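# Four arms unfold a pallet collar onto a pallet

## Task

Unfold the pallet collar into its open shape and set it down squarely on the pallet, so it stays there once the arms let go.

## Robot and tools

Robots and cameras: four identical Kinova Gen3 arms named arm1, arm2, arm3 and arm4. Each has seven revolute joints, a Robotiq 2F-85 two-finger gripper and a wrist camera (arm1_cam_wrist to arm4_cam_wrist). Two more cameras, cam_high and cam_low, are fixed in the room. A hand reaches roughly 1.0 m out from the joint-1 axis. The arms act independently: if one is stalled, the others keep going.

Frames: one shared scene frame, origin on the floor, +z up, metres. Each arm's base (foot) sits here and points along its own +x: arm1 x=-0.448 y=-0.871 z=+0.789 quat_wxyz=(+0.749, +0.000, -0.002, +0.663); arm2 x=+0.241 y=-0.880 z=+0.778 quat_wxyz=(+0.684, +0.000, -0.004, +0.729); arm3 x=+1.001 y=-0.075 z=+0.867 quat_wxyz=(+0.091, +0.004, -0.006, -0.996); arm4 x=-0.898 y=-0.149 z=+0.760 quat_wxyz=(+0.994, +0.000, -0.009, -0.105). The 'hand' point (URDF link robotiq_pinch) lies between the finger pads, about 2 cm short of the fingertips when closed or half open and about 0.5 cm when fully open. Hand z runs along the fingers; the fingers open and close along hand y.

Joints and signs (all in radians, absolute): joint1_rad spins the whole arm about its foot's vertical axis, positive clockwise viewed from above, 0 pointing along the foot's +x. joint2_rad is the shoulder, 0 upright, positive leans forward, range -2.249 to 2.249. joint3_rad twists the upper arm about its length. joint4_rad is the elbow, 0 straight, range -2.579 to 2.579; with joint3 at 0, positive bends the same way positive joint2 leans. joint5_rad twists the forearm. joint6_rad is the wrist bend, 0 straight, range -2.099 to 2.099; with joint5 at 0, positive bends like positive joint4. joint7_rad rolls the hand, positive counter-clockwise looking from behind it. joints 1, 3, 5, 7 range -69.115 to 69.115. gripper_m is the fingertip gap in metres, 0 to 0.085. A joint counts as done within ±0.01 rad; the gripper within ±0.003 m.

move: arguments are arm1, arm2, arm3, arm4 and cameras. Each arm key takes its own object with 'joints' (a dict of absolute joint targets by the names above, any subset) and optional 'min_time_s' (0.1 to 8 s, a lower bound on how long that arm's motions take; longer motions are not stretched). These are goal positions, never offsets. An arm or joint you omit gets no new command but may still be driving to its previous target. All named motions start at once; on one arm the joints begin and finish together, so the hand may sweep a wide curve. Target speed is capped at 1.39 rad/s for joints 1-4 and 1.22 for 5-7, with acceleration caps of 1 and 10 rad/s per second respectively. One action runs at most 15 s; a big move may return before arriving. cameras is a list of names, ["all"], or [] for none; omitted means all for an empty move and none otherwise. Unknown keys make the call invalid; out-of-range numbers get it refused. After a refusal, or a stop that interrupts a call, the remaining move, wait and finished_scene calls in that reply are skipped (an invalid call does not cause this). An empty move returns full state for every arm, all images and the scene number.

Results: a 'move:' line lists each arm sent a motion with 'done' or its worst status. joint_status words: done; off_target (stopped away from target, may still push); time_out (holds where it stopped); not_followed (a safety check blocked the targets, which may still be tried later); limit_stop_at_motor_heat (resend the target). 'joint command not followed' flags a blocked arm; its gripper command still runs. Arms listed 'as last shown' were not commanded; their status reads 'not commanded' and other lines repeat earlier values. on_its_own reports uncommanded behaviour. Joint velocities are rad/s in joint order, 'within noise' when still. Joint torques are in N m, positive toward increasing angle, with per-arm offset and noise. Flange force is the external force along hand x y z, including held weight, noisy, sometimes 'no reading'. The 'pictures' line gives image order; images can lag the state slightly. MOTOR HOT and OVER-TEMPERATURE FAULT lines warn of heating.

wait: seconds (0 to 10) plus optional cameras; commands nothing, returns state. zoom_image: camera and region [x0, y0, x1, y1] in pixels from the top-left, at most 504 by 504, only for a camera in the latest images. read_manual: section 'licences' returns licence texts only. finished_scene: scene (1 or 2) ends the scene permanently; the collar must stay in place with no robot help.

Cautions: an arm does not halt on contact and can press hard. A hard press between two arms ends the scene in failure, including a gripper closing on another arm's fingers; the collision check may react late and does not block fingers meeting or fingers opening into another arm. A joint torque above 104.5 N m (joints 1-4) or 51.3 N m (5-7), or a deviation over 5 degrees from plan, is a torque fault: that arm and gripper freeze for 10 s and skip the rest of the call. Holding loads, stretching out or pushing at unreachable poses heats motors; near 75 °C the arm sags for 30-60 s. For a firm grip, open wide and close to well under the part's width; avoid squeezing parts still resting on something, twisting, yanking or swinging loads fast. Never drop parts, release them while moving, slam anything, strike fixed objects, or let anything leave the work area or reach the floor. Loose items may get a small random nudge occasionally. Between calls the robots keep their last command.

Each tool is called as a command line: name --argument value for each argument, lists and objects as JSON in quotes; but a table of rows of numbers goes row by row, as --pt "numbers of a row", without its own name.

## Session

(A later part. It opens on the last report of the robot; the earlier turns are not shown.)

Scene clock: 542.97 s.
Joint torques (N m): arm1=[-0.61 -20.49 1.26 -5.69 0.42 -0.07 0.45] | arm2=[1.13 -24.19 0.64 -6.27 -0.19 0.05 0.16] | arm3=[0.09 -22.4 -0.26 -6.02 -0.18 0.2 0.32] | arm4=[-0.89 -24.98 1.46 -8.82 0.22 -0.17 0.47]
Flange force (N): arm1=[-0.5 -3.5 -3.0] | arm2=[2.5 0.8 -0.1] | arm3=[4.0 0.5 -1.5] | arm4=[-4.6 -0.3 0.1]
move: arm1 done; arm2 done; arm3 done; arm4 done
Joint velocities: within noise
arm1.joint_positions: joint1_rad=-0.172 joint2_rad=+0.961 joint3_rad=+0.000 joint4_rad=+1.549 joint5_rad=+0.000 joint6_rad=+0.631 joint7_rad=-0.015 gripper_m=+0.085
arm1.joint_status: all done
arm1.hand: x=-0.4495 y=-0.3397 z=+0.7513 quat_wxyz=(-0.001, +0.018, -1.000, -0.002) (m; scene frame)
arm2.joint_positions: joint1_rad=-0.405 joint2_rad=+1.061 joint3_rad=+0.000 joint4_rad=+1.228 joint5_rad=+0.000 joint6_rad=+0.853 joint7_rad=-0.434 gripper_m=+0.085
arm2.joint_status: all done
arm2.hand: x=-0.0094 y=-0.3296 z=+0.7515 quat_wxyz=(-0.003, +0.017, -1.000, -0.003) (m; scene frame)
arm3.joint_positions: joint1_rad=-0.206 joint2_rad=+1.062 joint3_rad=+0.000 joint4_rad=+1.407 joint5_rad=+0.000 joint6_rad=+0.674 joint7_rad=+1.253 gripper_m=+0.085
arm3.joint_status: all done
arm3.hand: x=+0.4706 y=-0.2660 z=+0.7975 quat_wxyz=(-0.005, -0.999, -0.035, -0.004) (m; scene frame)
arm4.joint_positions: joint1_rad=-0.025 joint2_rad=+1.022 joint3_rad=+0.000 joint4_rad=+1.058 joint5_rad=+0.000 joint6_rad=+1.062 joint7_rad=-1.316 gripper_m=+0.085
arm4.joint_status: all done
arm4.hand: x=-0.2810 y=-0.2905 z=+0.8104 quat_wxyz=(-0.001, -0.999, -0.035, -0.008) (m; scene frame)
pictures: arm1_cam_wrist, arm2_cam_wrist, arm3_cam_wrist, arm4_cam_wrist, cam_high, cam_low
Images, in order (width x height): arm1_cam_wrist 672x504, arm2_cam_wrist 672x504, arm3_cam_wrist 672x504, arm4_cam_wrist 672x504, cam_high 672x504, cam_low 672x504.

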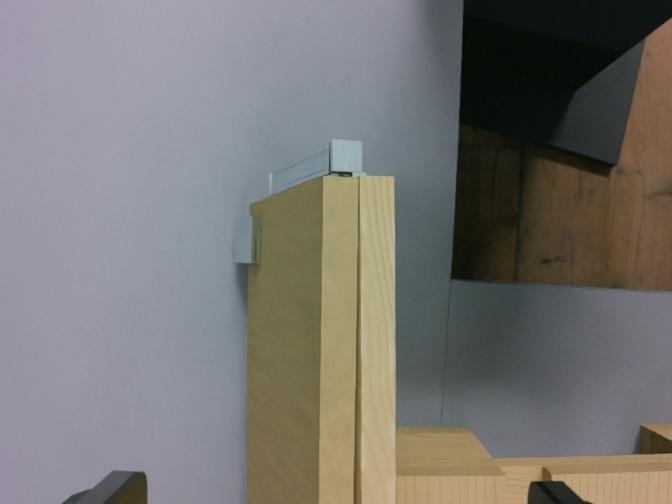

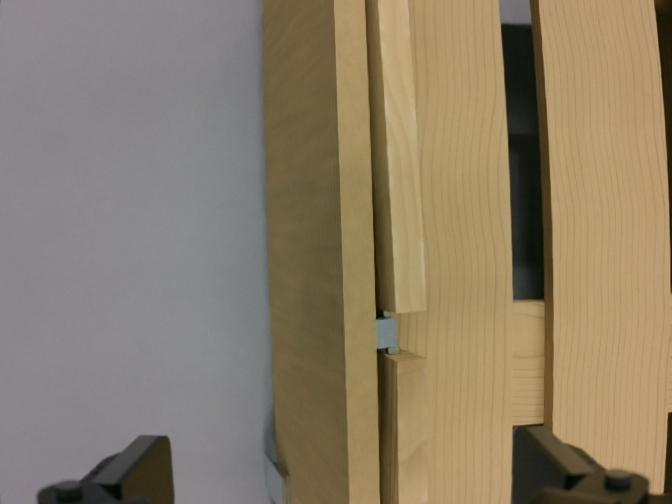

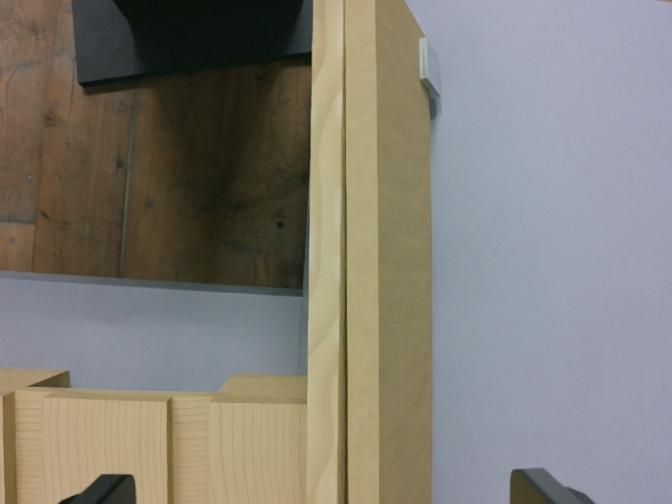

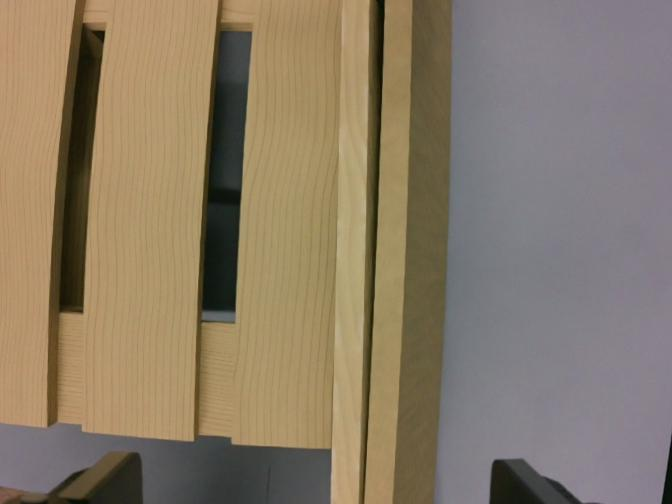

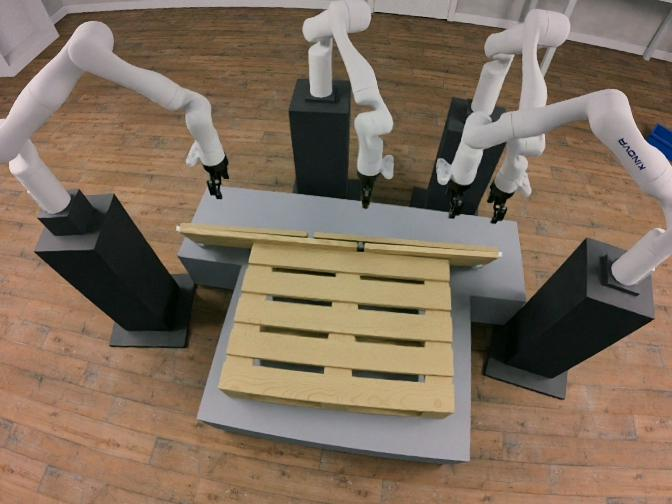

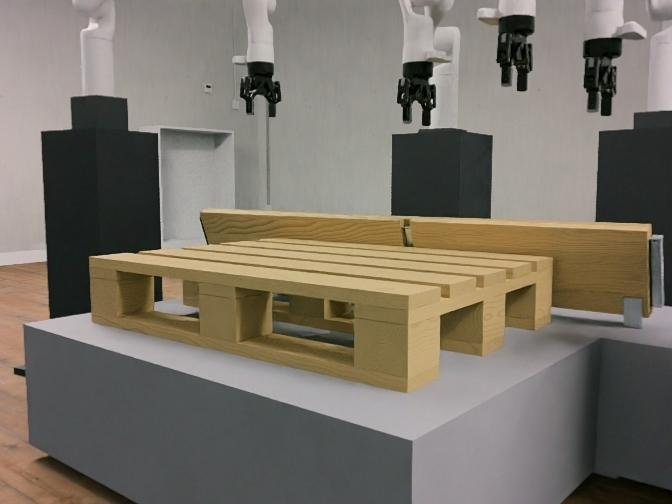

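move --arm2 '{"joints": {"joint1_rad": -0.4117, "joint2_rad": 1.4055, "joint4_rad": 1.0883, "joint6_rad": 0.6478, "joint7_rad": -0.4335, "gripper_m": 0.06}}' --cameras '["arm2_cam_wrist", "cam_low"]'

zoom_image --camera "arm2_cam_wrist" --region '[252, 252, 504, 504]'

zoom_image --camera "cam_low" --region '[330, 120, 510, 280]'

Scene clock: 604.67 s.
Joint torques (N m): arm1=[-0.64 -20.5 1.28 -5.65 0.42 -0.05 0.46] | arm2=[1.16 -25.06 0.64 -4.88 -0.16 0.08 0.13] | arm3=[0.11 -22.37 -0.26 -6.03 -0.2 0.21 0.3] | arm4=[-0.83 -24.99 1.45 -8.76 0.16 -0.14 0.46]
Flange force (N): arm1=[-0.6 -3.4 -2.9] | arm2=[2.5 1.0 0.4] | arm3=[4.1 0.5 -1.5] | arm4=[-4.4 -0.4 0.1]
move: arm2 done
Joint velocities: within noise
arm1, arm3, arm4: as last shown
arm2.joint_positions: joint1_rad=-0.412 joint2_rad=+1.405 joint3_rad=+0.000 joint4_rad=+1.088 joint5_rad=+0.000 joint6_rad=+0.648 joint7_rad=-0.434 gripper_m=+0.060
arm2.joint_status: all done
arm2.hand: x=-0.0124 y=-0.3296 z=+0.5714 quat_wxyz=(-0.003, +0.021, -1.000, -0.003) (m; scene frame)
arm3.hand: x=+0.4706 y=-0.2660 z=+0.7976 quat_wxyz=(-0.005, -0.999, -0.035, -0.004) (m; scene frame)
pictures: arm2_cam_wrist, cam_low
Images, in order (width x height): arm2_cam_wrist 672x504, cam_low 672x504.

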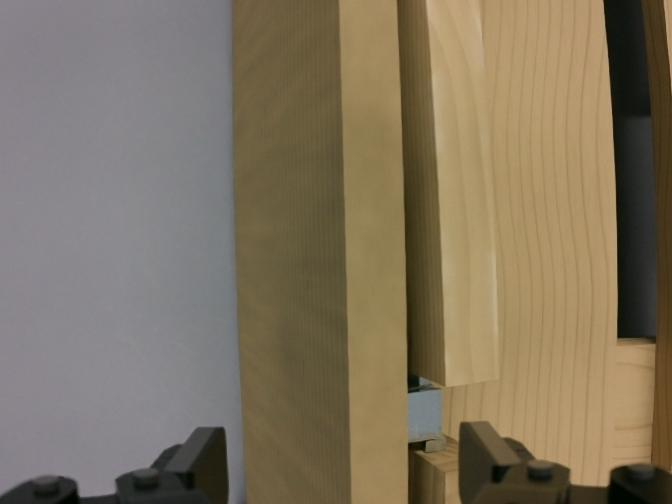

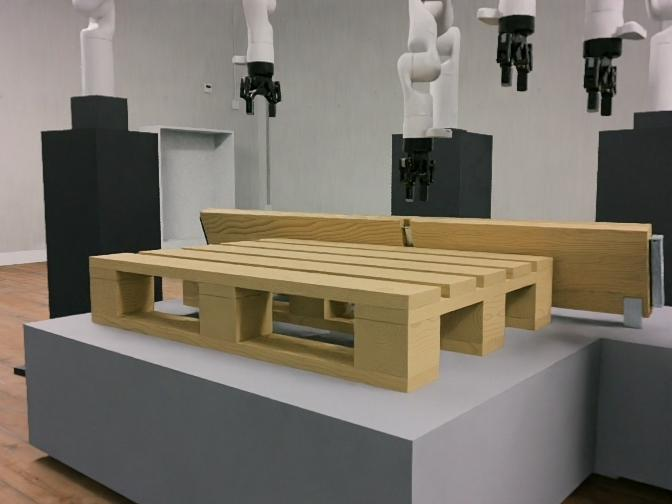

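Scaled by 2.000.

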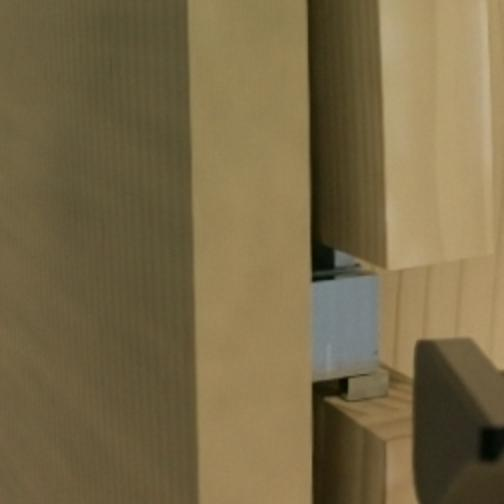

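Scaled by 2.800 from the camera's 672x504 image, which has a finer 960x720 frame.

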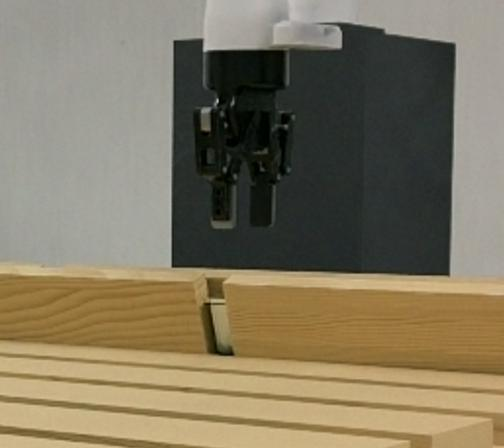

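move --arm2 '{"joints": {"joint1_rad": -0.4050, "joint2_rad": 1.4453, "joint4_rad": 1.1050, "joint6_rad": 0.5913, "joint7_rad": -0.4268}}' --cameras '["arm2_cam_wrist", "cam_low"]'

zoom_image --camera "arm2_cam_wrist" --region '[252, 252, 504, 504]'

zoom_image --camera "cam_low" --region '[330, 120, 510, 280]'

Scene clock: 630.93 s.
Joint torques (N m): arm1=[-0.63 -20.5 1.26 -5.64 0.42 -0.06 0.44] | arm2=[1.17 -24.76 0.66 -4.48 -0.17 0.06 0.13] | arm3=[0.09 -22.39 -0.26 -6.03 -0.18 0.22 0.32] | arm4=[-0.87 -25 1.47 -8.75 0.21 -0.1 0.48]
Flange force (N): arm1=[-0.6 -3.3 -2.9] | arm2=[2.5 1.0 0.5] | arm3=[4.1 0.5 -1.5] | arm4=[-4.4 -0.3 0.2]
move: arm2 done
Joint velocities: within noise
arm1, arm3, arm4: as last shown
arm2.joint_positions: joint1_rad=-0.405 joint2_rad=+1.445 joint3_rad=+0.000 joint4_rad=+1.105 joint5_rad=+0.000 joint6_rad=+0.591 joint7_rad=-0.427 gripper_m=+0.060
arm2.joint_status: all done
arm2.hand: x=-0.0031 y=-0.3385 z=+0.5446 quat_wxyz=(-0.003, +0.021, -1.000, -0.003) (m; scene frame)
pictures: arm2_cam_wrist, cam_low
Images, in order (width x height): arm2_cam_wrist 672x504, cam_low 672x504.

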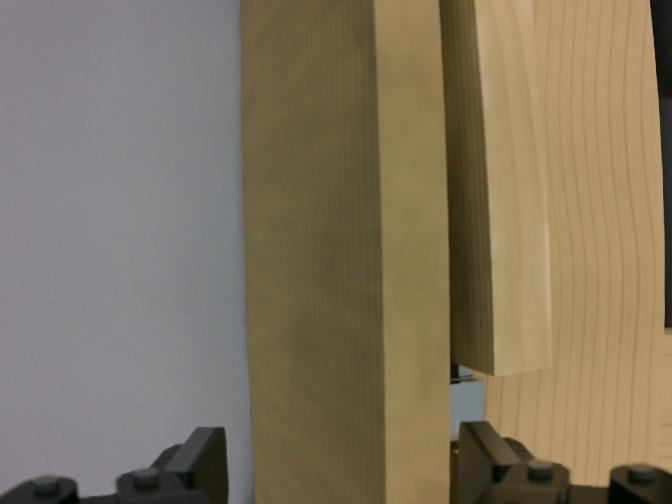

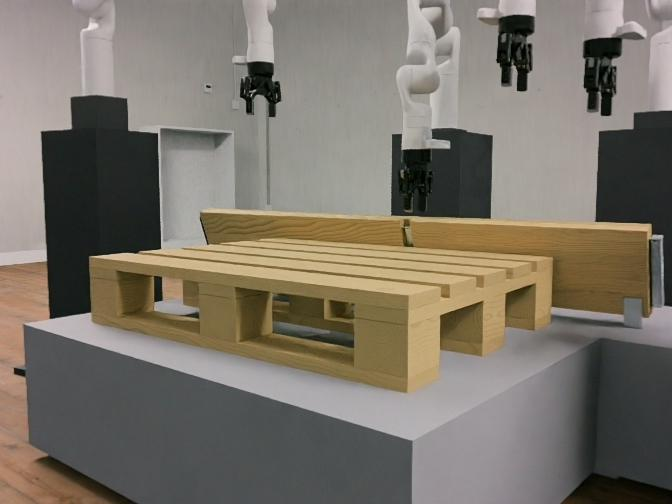

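Scaled by 2.000.

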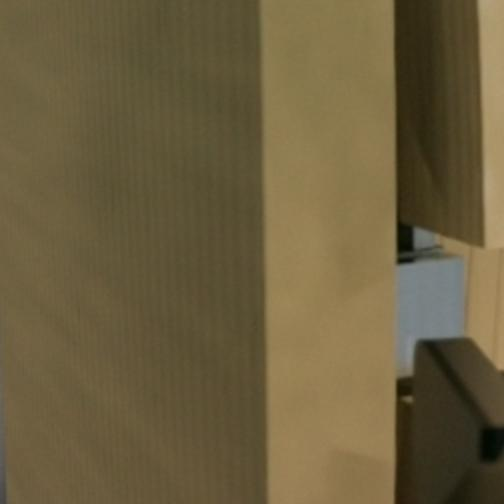

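Scaled by 2.800 from the camera's 672x504 image, which has a finer 960x720 frame.

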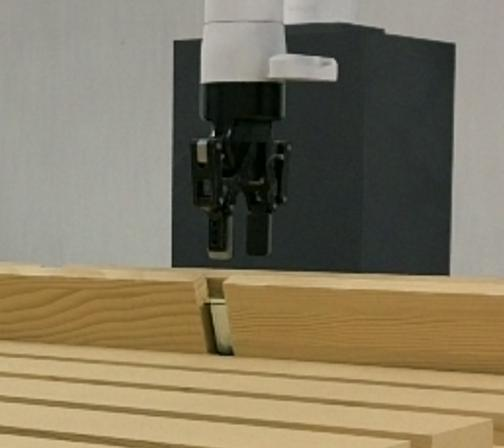

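move --arm2 '{"joints": {"joint1_rad": -0.4130, "joint2_rad": 1.4787, "joint4_rad": 1.0585, "joint6_rad": 0.6044, "joint7_rad": -0.4348}}' --cameras '["arm2_cam_wrist", "cam_low"]'

zoom_image --camera "arm2_cam_wrist" --region '[352, 304, 552, 504]'

zoom_image --camera "cam_low" --region '[370, 170, 450, 250]'

Scene clock: 648.53 s.
Joint torques (N m): arm1=[-0.61 -20.49 1.29 -5.64 0.43 -0.06 0.46] | arm2=[1.12 -24.92 0.68 -4.65 -0.14 0.06 0.15] | arm3=[0.11 -22.44 -0.25 -6.03 -0.21 0.22 0.34] | arm4=[-0.89 -24.91 1.54 -8.8 0.19 -0.14 0.48]
Flange force (N): arm1=[-0.5 -3.3 -2.9] | arm2=[2.4 0.7 0.4] | arm3=[4.1 0.6 -1.4] | arm4=[-4.8 -0.4 0.0]
move: arm2 done
Joint velocities: within noise
arm1, arm3, arm4: as last shown
arm2.joint_positions: joint1_rad=-0.413 joint2_rad=+1.479 joint3_rad=+0.000 joint4_rad=+1.058 joint5_rad=+0.000 joint6_rad=+0.604 joint7_rad=-0.435 gripper_m=+0.060
arm2.joint_status: all done
arm2.hand: x=-0.0096 y=-0.3361 z=+0.5329 quat_wxyz=(-0.003, +0.021, -1.000, -0.003) (m; scene frame)
pictures: arm2_cam_wrist, cam_low
Images, in order (width x height): arm2_cam_wrist 672x504, cam_low 672x504.

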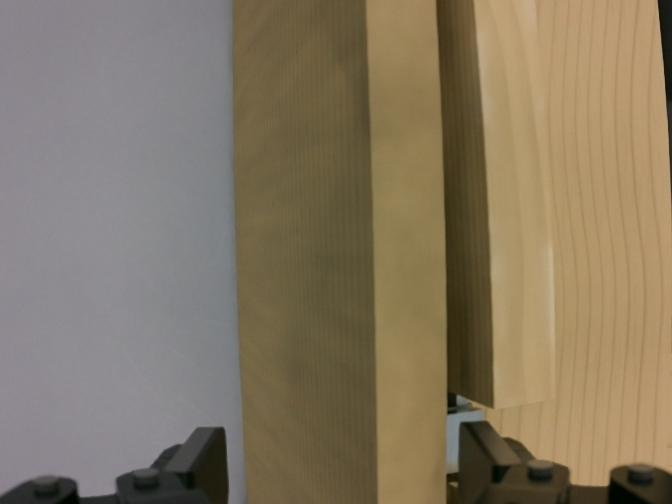

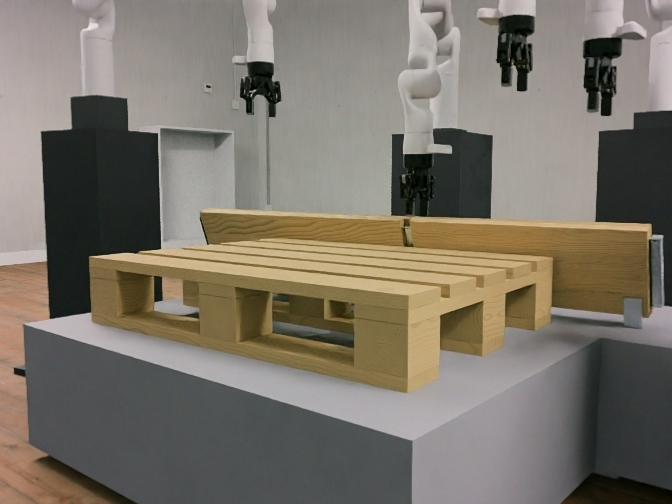

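Scaled by 2.520.

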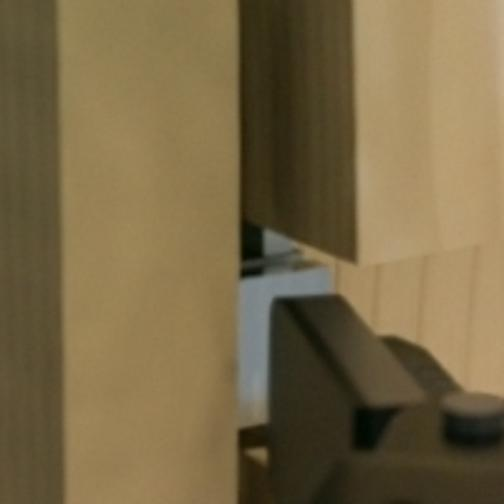

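Scaled by 6.300 from the camera's 672x504 image, which has a finer 960x720 frame.

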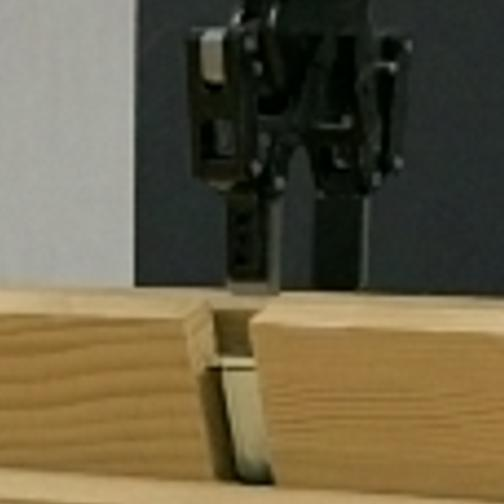

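move --arm2 '{"joints": {"joint2_rad": 1.5195, "joint4_rad": 1.0226, "joint6_rad": 0.5995}, "min_time_s": 1.0}' --cameras '["arm2_cam_wrist", "cam_low"]'

zoom_image --camera "cam_low" --region '[370, 170, 450, 250]'

Scene clock: 679.37 s.
Joint torques (N m): arm1=[-0.62 -20.52 1.25 -5.65 0.42 -0.05 0.48] | arm2=[1.12 -24.9 0.65 -4.59 -0.17 0.09 0.14] | arm3=[0.1 -22.41 -0.25 -5.99 -0.22 0.2 0.32] | arm4=[-0.88 -24.91 1.49 -8.83 0.16 -0.16 0.53]
Flange force (N): arm1=[-0.5 -3.4 -2.9] | arm2=[2.3 0.7 0.4] | arm3=[3.9 0.6 -1.4] | arm4=[-4.9 -0.5 0.0]
move: arm2 done
Joint velocities: within noise
arm1, arm3, arm4: as last shown
arm2.joint_positions: joint1_rad=-0.413 joint2_rad=+1.520 joint3_rad=+0.000 joint4_rad=+1.023 joint5_rad=+0.000 joint6_rad=+0.599 joint7_rad=-0.435 gripper_m=+0.060
arm2.joint_status: all done
arm2.hand: x=-0.0095 y=-0.3360 z=+0.5149 quat_wxyz=(-0.003, +0.021, -1.000, -0.003) (m; scene frame)
pictures: arm2_cam_wrist, cam_low
Images, in order (width x height): arm2_cam_wrist 672x504, cam_low 672x504.

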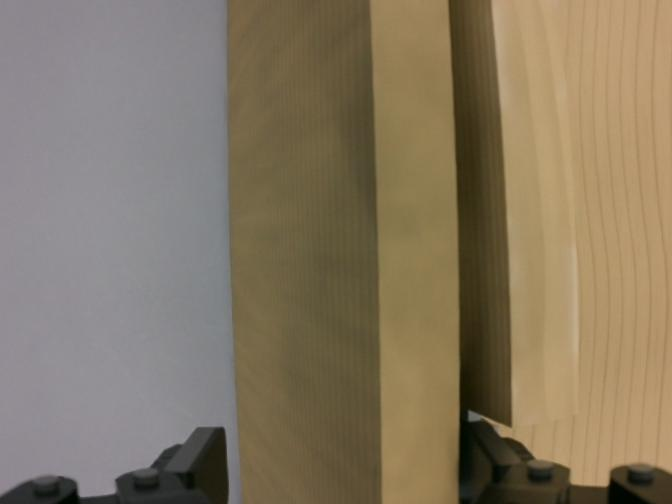

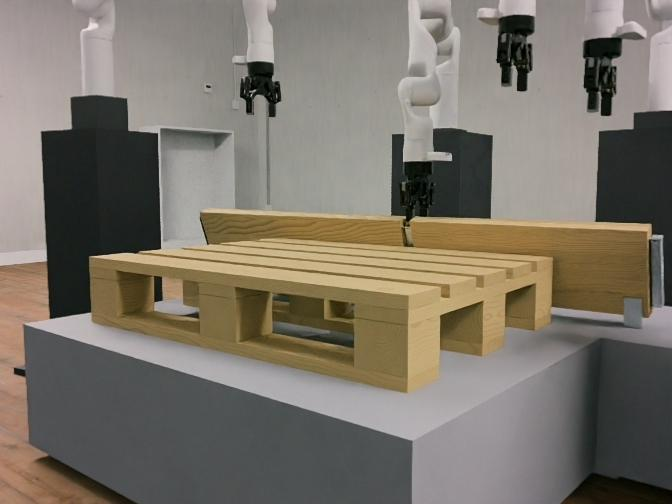

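Scaled by 6.300 from the camera's 672x504 image, which has a finer 960x720 frame.

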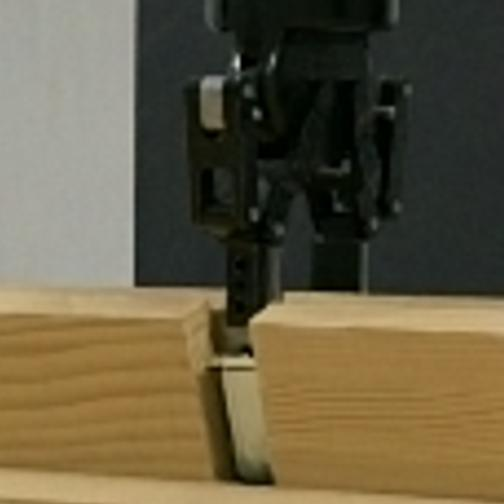

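move --arm2 '{"joints": {"joint2_rad": 1.5592, "joint4_rad": 0.9848, "joint6_rad": 0.5976}, "min_time_s": 1.0}'

move --arm2 '{"joints": {"gripper_m": 0.03}}'

move --arm2 '{"joints": {"gripper_m": 0.012}}' --cameras '["arm2_cam_wrist", "cam_low"]'

zoom_image --camera "cam_low" --region '[370, 170, 450, 250]'

Scene clock: 687.80 s.
Joint torques (N m): arm1=[-0.62 -20.5 1.28 -5.64 0.43 -0.06 0.46] | arm2=[-8.44 39.27 -10.85 24.1 -3.67 7.84 0.31] | arm3=[0.1 -22.39 -0.26 -6.06 -0.21 0.21 0.32] | arm4=[-0.93 -24.9 1.45 -8.77 0.2 -0.16 0.54]
Flange force (N): arm1=[-0.6 -3.3 -2.9] | arm2=[-3.1 28.6 -84.2] | arm3=[4.2 0.5 -1.5] | arm4=[-4.6 -0.4 0.0]
move: arm2 done
Joint velocities: within noise
arm1, arm3, arm4: as last shown
arm2.joint_positions: joint1_rad=-0.413 joint2_rad=+1.557 joint3_rad=+0.000 joint4_rad=+0.985 joint5_rad=+0.000 joint6_rad=+0.598 joint7_rad=-0.435 gripper_m=+0.060
arm2.joint_status: all done
arm2.hand: x=-0.0101 y=-0.3346 z=+0.4994 quat_wxyz=(-0.002, +0.021, -1.000, -0.004) (m; scene frame)
pictures: none

Scene clock: 688.53 s.
Joint torques (N m): arm1=[-0.63 -20.48 1.28 -5.63 0.42 -0.04 0.47] | arm2=[-15.72 64.88 -18.56 36.28 -6.16 10.91 0.11] | arm3=[0.11 -22.41 -0.29 -6.01 -0.21 0.22 0.32] | arm4=[-0.84 -24.98 1.51 -8.76 0.21 -0.2 0.47]
Flange force (N): arm1=[-0.5 -3.4 -2.9] | arm2=[-9.3 46.1 -116.3] | arm3=[4.0 0.5 -1.4] | arm4=[-4.2 -0.3 0.0]
move: arm2 off_target
TORQUE WARNING: arm2's joint2_rad reached its warning level (56.7 N m). A warning alone does not stop the arm.
Joint velocities: within noise
arm1, arm3, arm4: as last shown
arm2.joint_positions: joint1_rad=-0.413 joint2_rad=+1.553 joint3_rad=+0.000 joint4_rad=+0.985 joint5_rad=+0.000 joint6_rad=+0.598 joint7_rad=-0.435 gripper_m=+0.037
arm2.joint_status: gripper_m off_target (ended at +0.037, target +0.030)
arm2.hand: x=-0.0109 y=-0.3329 z=+0.5014 quat_wxyz=(-0.002, +0.021, -1.000, -0.005) (m; scene frame)
pictures: none

Scene clock: 689.17 s.
Joint torques (N m): arm1=[-0.58 -20.53 1.25 -5.66 0.43 -0.05 0.47] | arm2=[-16.01 64.92 -18.76 36.37 -6.23 10.87 0.12] | arm3=[0.12 -22.38 -0.26 -6.04 -0.19 0.21 0.31] | arm4=[-0.84 -24.99 1.58 -8.84 0.19 -0.16 0.48]
Flange force (N): arm1=[-0.4 -3.4 -2.8] | arm2=[-9.5 46.8 -116.2] | arm3=[4.2 0.5 -1.5] | arm4=[-4.7 -0.5 0.1]
move: arm2 off_target
TORQUE WARNING: arm2's joint2_rad reached its warning level (56.7 N m). A warning alone does not stop the arm.
Joint velocities: within noise
arm1, arm3, arm4: as last shown
arm2.joint_positions: joint1_rad=-0.413 joint2_rad=+1.553 joint3_rad=+0.000 joint4_rad=+0.985 joint5_rad=+0.000 joint6_rad=+0.598 joint7_rad=-0.435 gripper_m=+0.037
arm2.joint_status: gripper_m off_target (ended at +0.037, target +0.012)
arm2.hand: x=-0.0110 y=-0.3329 z=+0.5014 quat_wxyz=(-0.002, +0.021, -1.000, -0.005) (m; scene frame)
pictures: arm2_cam_wrist, cam_low
Images, in order (width x height): arm2_cam_wrist 672x504, cam_low 672x504.

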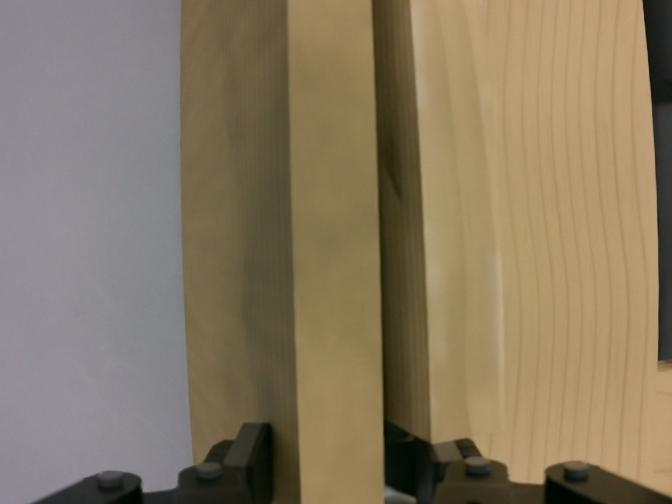

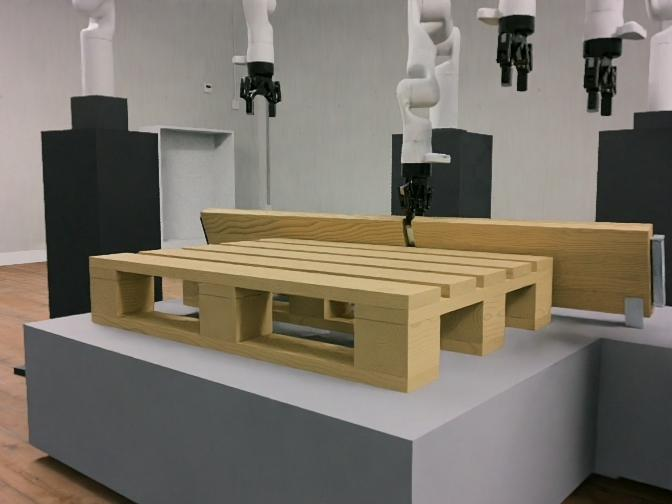

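Scaled by 6.300 from the camera's 672x504 image, which has a finer 960x720 frame.

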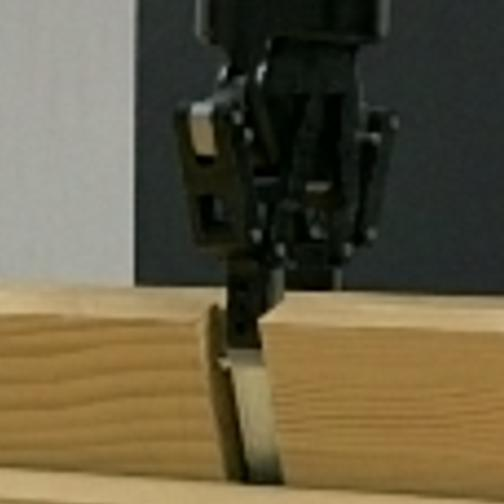

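move --arm2 '{"joints": {"joint2_rad": 1.5195, "joint4_rad": 1.0226, "joint6_rad": 0.5995, "gripper_m": 0.036}}'

move --arm2 '{"joints": {"gripper_m": 0.012}}' --cameras '["arm2_cam_wrist", "arm1_cam_wrist", "arm4_cam_wrist", "arm3_cam_wrist", "cam_low"]'

Scene clock: 700.23 s.
Joint torques (N m): arm1=[-0.64 -20.53 1.25 -5.62 0.43 -0.06 0.47] | arm2=[4.6 -5.48 3.24 5.23 0.64 3.06 0.05] | arm3=[0.08 -22.4 -0.23 -6.02 -0.2 0.21 0.34] | arm4=[-0.83 -24.99 1.43 -8.86 0.19 -0.12 0.53]
Flange force (N): arm1=[-0.6 -3.2 -2.9] | arm2=[11.5 7.9 -23.0] | arm3=[4.1 0.5 -1.4] | arm4=[-4.9 -0.6 0.2]
move: arm2 done
TORQUE WARNING: arm2's joint2_rad reached its warning level (56.7 N m). A warning alone does not stop the arm.
Joint velocities: within noise
arm1.joint_positions: joint1_rad=-0.172 joint2_rad=+0.961 joint3_rad=+0.000 joint4_rad=+1.549 joint5_rad=+0.000 joint6_rad=+0.631 joint7_rad=-0.015 gripper_m=+0.085
arm1.joint_status: not commanded
arm1.hand: x=-0.4495 y=-0.3397 z=+0.7513 quat_wxyz=(-0.001, +0.018, -1.000, -0.002) (m; scene frame)
arm2.joint_positions: joint1_rad=-0.413 joint2_rad=+1.520 joint3_rad=+0.000 joint4_rad=+1.023 joint5_rad=+0.000 joint6_rad=+0.600 joint7_rad=-0.435 gripper_m=+0.036
arm2.joint_status: all done
arm2.hand: x=-0.0094 y=-0.3361 z=+0.5148 quat_wxyz=(-0.003, +0.021, -1.000, -0.003) (m; scene frame)
arm3.joint_positions: joint1_rad=-0.206 joint2_rad=+1.062 joint3_rad=+0.000 joint4_rad=+1.407 joint5_rad=+0.000 joint6_rad=+0.674 joint7_rad=+1.253 gripper_m=+0.085
arm3.joint_status: not commanded
arm3.hand: x=+0.4706 y=-0.2660 z=+0.7976 quat_wxyz=(-0.005, -0.999, -0.035, -0.004) (m; scene frame)
arm4.joint_positions: joint1_rad=-0.025 joint2_rad=+1.022 joint3_rad=+0.000 joint4_rad=+1.058 joint5_rad=+0.000 joint6_rad=+1.062 joint7_rad=-1.316 gripper_m=+0.085
arm4.joint_status: not commanded
arm4.hand: x=-0.2810 y=-0.2905 z=+0.8104 quat_wxyz=(-0.001, -0.999, -0.035, -0.008) (m; scene frame)
pictures: none

Scene clock: 700.90 s.
Joint torques (N m): arm1=[-0.6 -20.52 1.26 -5.63 0.41 -0.06 0.48] | arm2=[-1.91 17.11 -3.42 12.1 -1.29 2.73 0.07] | arm3=[0.1 -22.42 -0.24 -6.02 -0.19 0.2 0.32] | arm4=[-0.74 -24.96 1.46 -8.78 0.19 -0.14 0.48]
Flange force (N): arm1=[-0.5 -3.3 -2.9] | arm2=[2.4 14.4 -60.5] | arm3=[4.0 0.5 -1.4] | arm4=[-4.5 -0.6 0.1]
move: arm2 off_target
Joint velocities: within noise
arm1, arm3, arm4: as last shown
arm2.joint_positions: joint1_rad=-0.413 joint2_rad=+1.519 joint3_rad=+0.000 joint4_rad=+1.023 joint5_rad=+0.000 joint6_rad=+0.600 joint7_rad=-0.435 gripper_m=+0.022
arm2.joint_status: gripper_m off_target (ended at +0.022, target +0.012)
arm2.hand: x=-0.0095 y=-0.3359 z=+0.5150 quat_wxyz=(-0.003, +0.021, -1.000, -0.003) (m; scene frame)
pictures: arm1_cam_wrist, arm2_cam_wrist, arm3_cam_wrist, arm4_cam_wrist, cam_low
Images, in order (width x height): arm1_cam_wrist 672x504, arm2_cam_wrist 672x504, arm3_cam_wrist 672x504, arm4_cam_wrist 672x504, cam_low 672x504.

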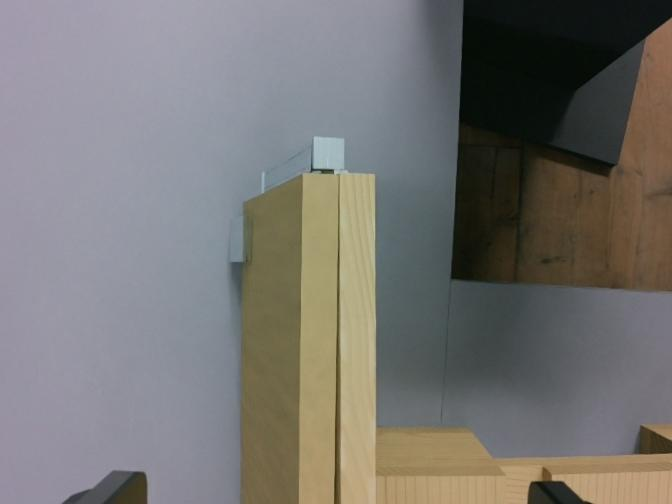

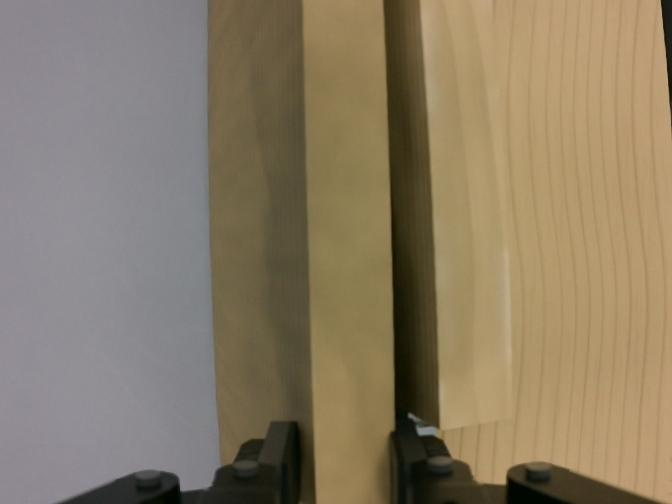

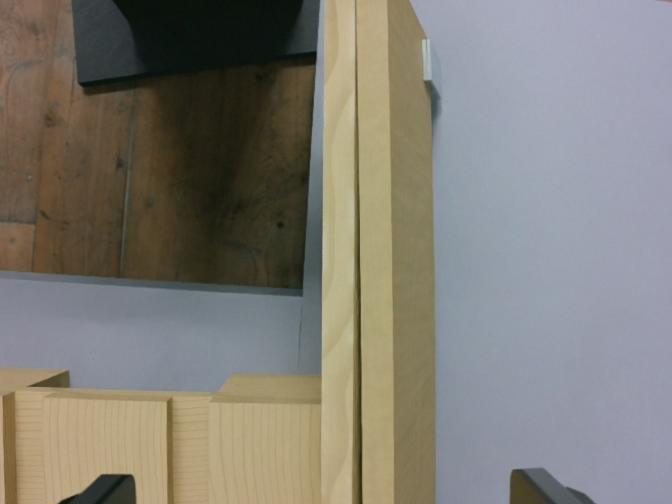

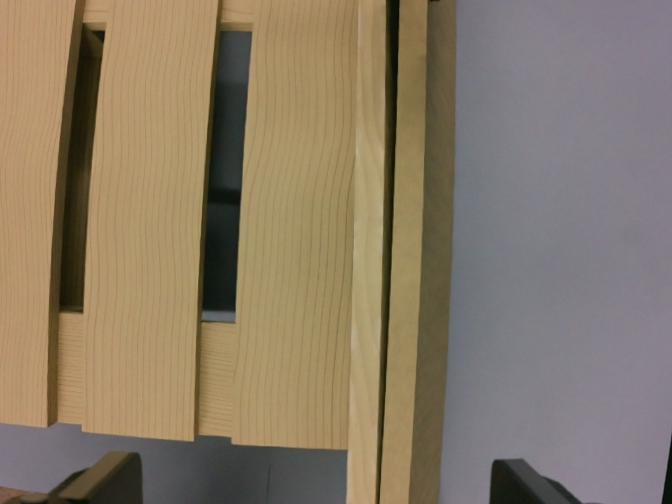

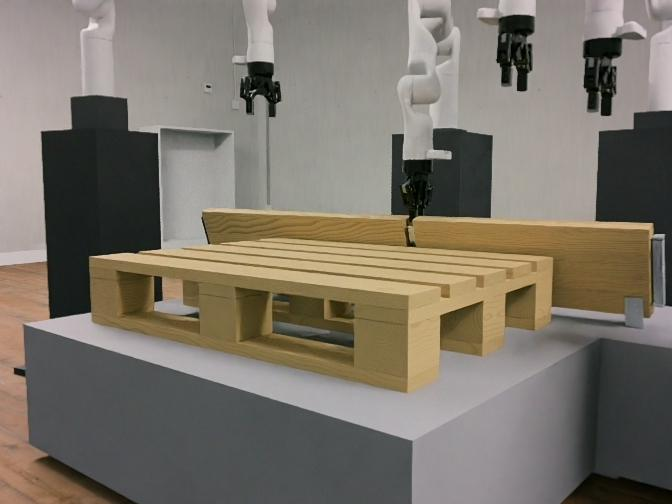

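move --arm2 '{"joints": {"joint1_rad": -0.5020, "joint2_rad": 1.4079, "joint4_rad": 1.4331, "joint6_rad": 0.3006, "joint7_rad": -0.5238}, "min_time_s": 2.5}' --cameras '["arm2_cam_wrist", "arm1_cam_wrist", "arm4_cam_wrist", "arm3_cam_wrist", "cam_high"]'

Scene clock: 721.70 s.
Joint torques (N m): arm1=[-0.62 -20.51 1.27 -5.65 0.42 -0.07 0.46] | arm2=[-0.58 -26.49 -0.99 -2.17 -0.02 0.55 0.5] | arm3=[0.1 -22.4 -0.24 -6.05 -0.2 0.23 0.33] | arm4=[-0.91 -24.95 1.44 -8.73 0.22 -0.14 0.53]
Flange force (N): arm1=[-0.5 -3.3 -2.9] | arm2=[0.9 2.7 10.2] | arm3=[4.2 0.5 -1.4] | arm4=[-4.3 -0.3 0.0]
move: arm2 done
Joint velocities: within noise
arm1, arm3, arm4: as last shown
arm2.joint_positions: joint1_rad=-0.502 joint2_rad=+1.408 joint3_rad=+0.000 joint4_rad=+1.433 joint5_rad=+0.000 joint6_rad=+0.301 joint7_rad=-0.524 gripper_m=+0.019
arm2.joint_status: all done
arm2.on_its_own: gripper_m moved -0.003 toward your old target +0.012
arm2.hand: x=-0.0089 y=-0.4360 z=+0.5203 quat_wxyz=(-0.003, +0.021, -1.000, -0.003) (m; scene frame)
pictures: arm1_cam_wrist, arm2_cam_wrist, arm3_cam_wrist, arm4_cam_wrist, cam_high
Images, in order (width x height): arm1_cam_wrist 672x504, arm2_cam_wrist 672x504, arm3_cam_wrist 672x504, arm4_cam_wrist 672x504, cam_high 672x504.

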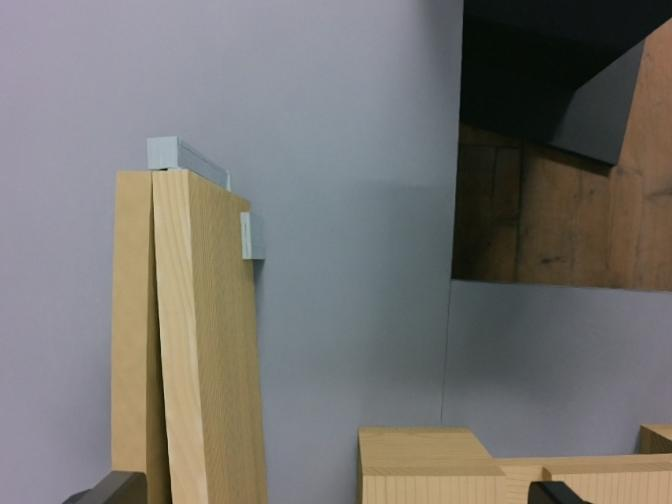

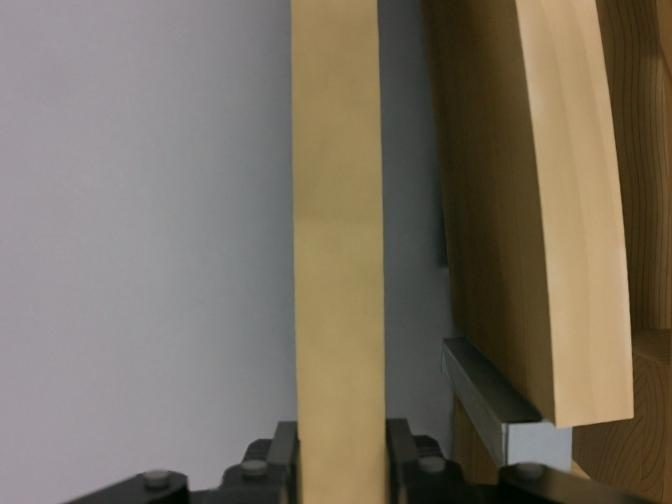

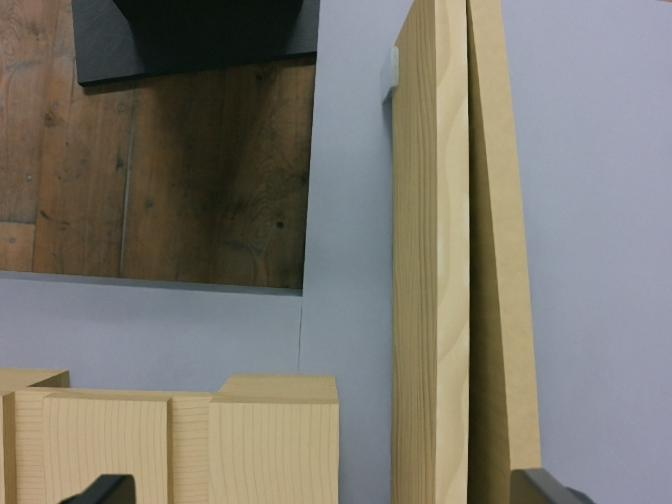

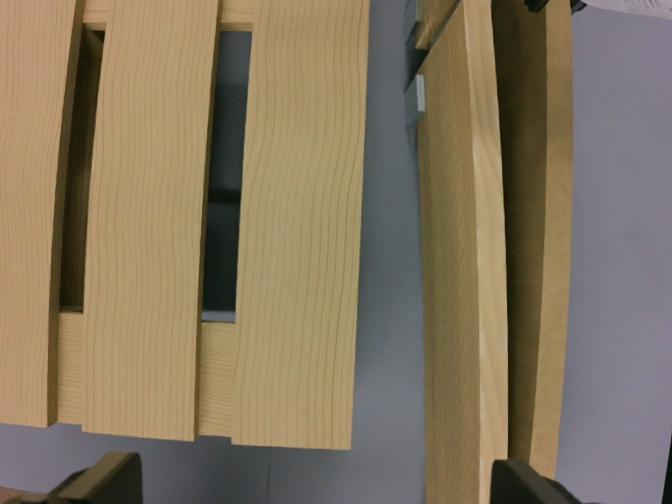

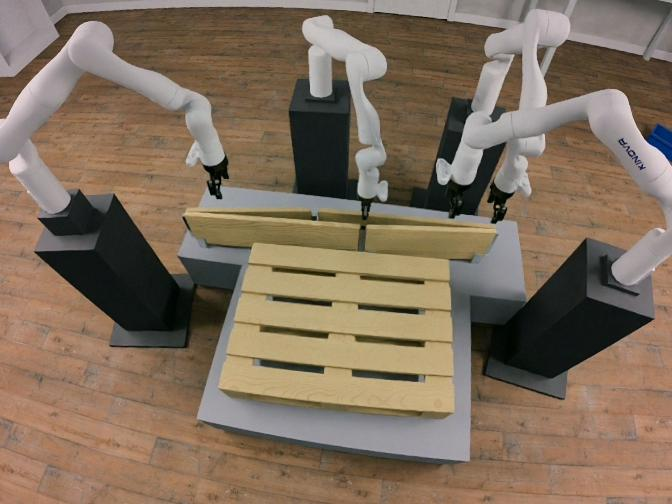

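move --arm2 '{"joints": {"joint1_rad": -0.5896, "joint2_rad": 1.3795, "joint4_rad": 1.6607, "joint6_rad": 0.1014, "joint7_rad": -0.6114}, "min_time_s": 2.5}' --cameras '["arm2_cam_wrist", "arm1_cam_wrist", "arm4_cam_wrist", "arm3_cam_wrist"]'

Scene clock: 737.60 s.
Joint torques (N m): arm1=[-0.62 -20.49 1.28 -5.67 0.43 -0.06 0.47] | arm2=[-1.72 -21.63 -3.13 2.14 0.13 1.69 0.62] | arm3=[0.1 -22.41 -0.25 -6 -0.16 0.2 0.32] | arm4=[-0.8 -24.94 1.48 -8.76 0.23 -0.14 0.47]
Flange force (N): arm1=[-0.5 -3.5 -2.9] | arm2=[0.3 6.0 8.7] | arm3=[3.9 0.5 -1.5] | arm4=[-4.4 -0.4 0.1]
move: arm2 done
Joint velocities: within noise
arm1, arm3, arm4: as last shown
arm2.joint_positions: joint1_rad=-0.590 joint2_rad=+1.380 joint3_rad=+0.000 joint4_rad=+1.661 joint5_rad=+0.000 joint6_rad=+0.101 joint7_rad=-0.611 gripper_m=+0.019
arm2.joint_status: all done
arm2.hand: x=-0.0081 y=-0.5100 z=+0.5191 quat_wxyz=(-0.003, +0.021, -1.000, -0.003) (m; scene frame)
pictures: arm1_cam_wrist, arm2_cam_wrist, arm3_cam_wrist, arm4_cam_wrist
Images, in order (width x height): arm1_cam_wrist 672x504, arm2_cam_wrist 672x504, arm3_cam_wrist 672x504, arm4_cam_wrist 672x504.

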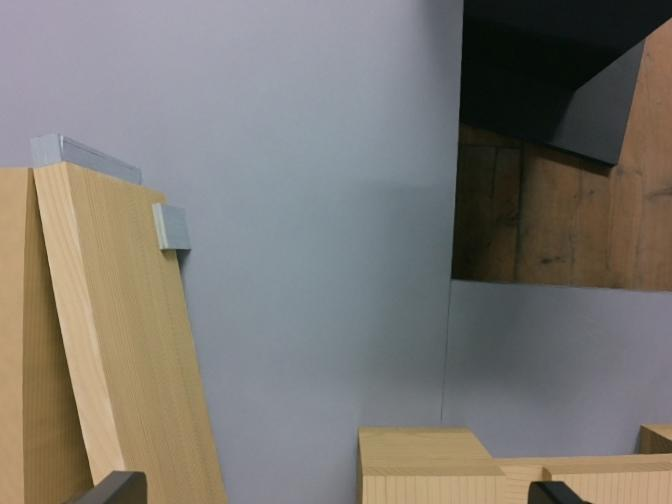

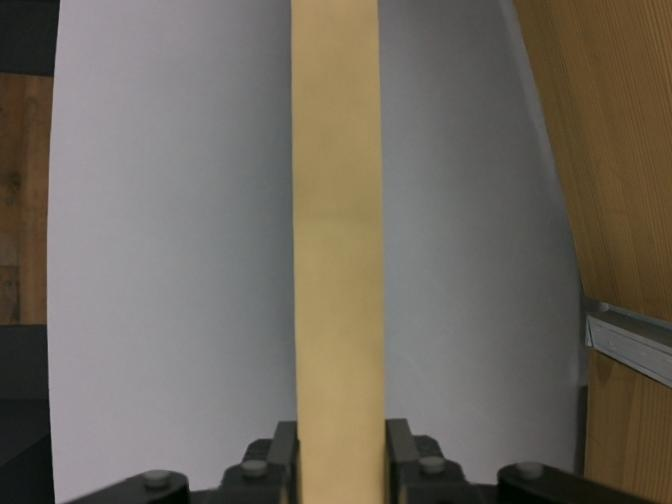

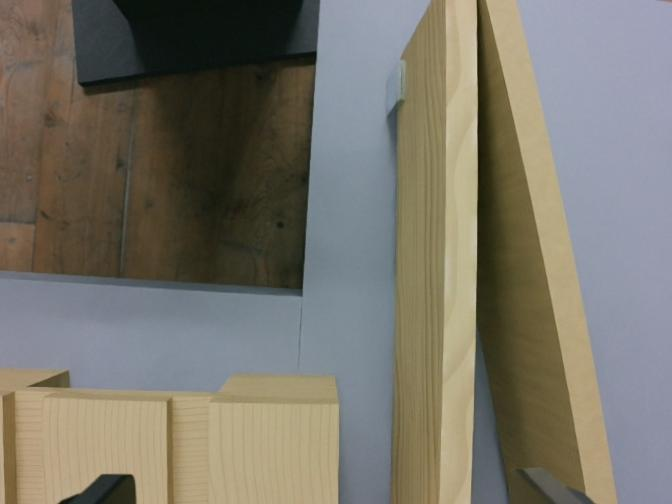

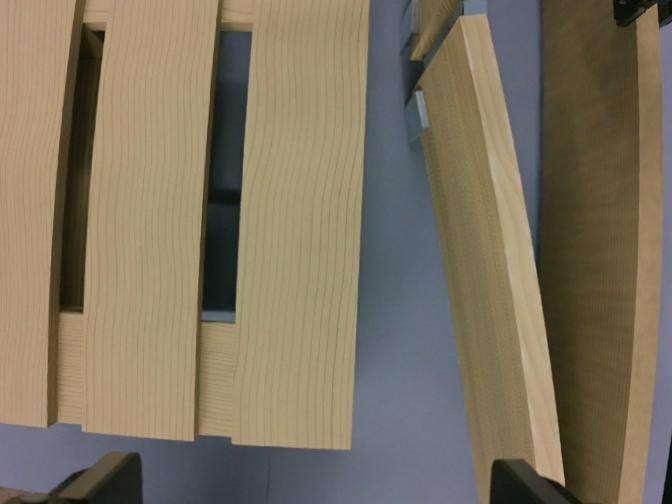

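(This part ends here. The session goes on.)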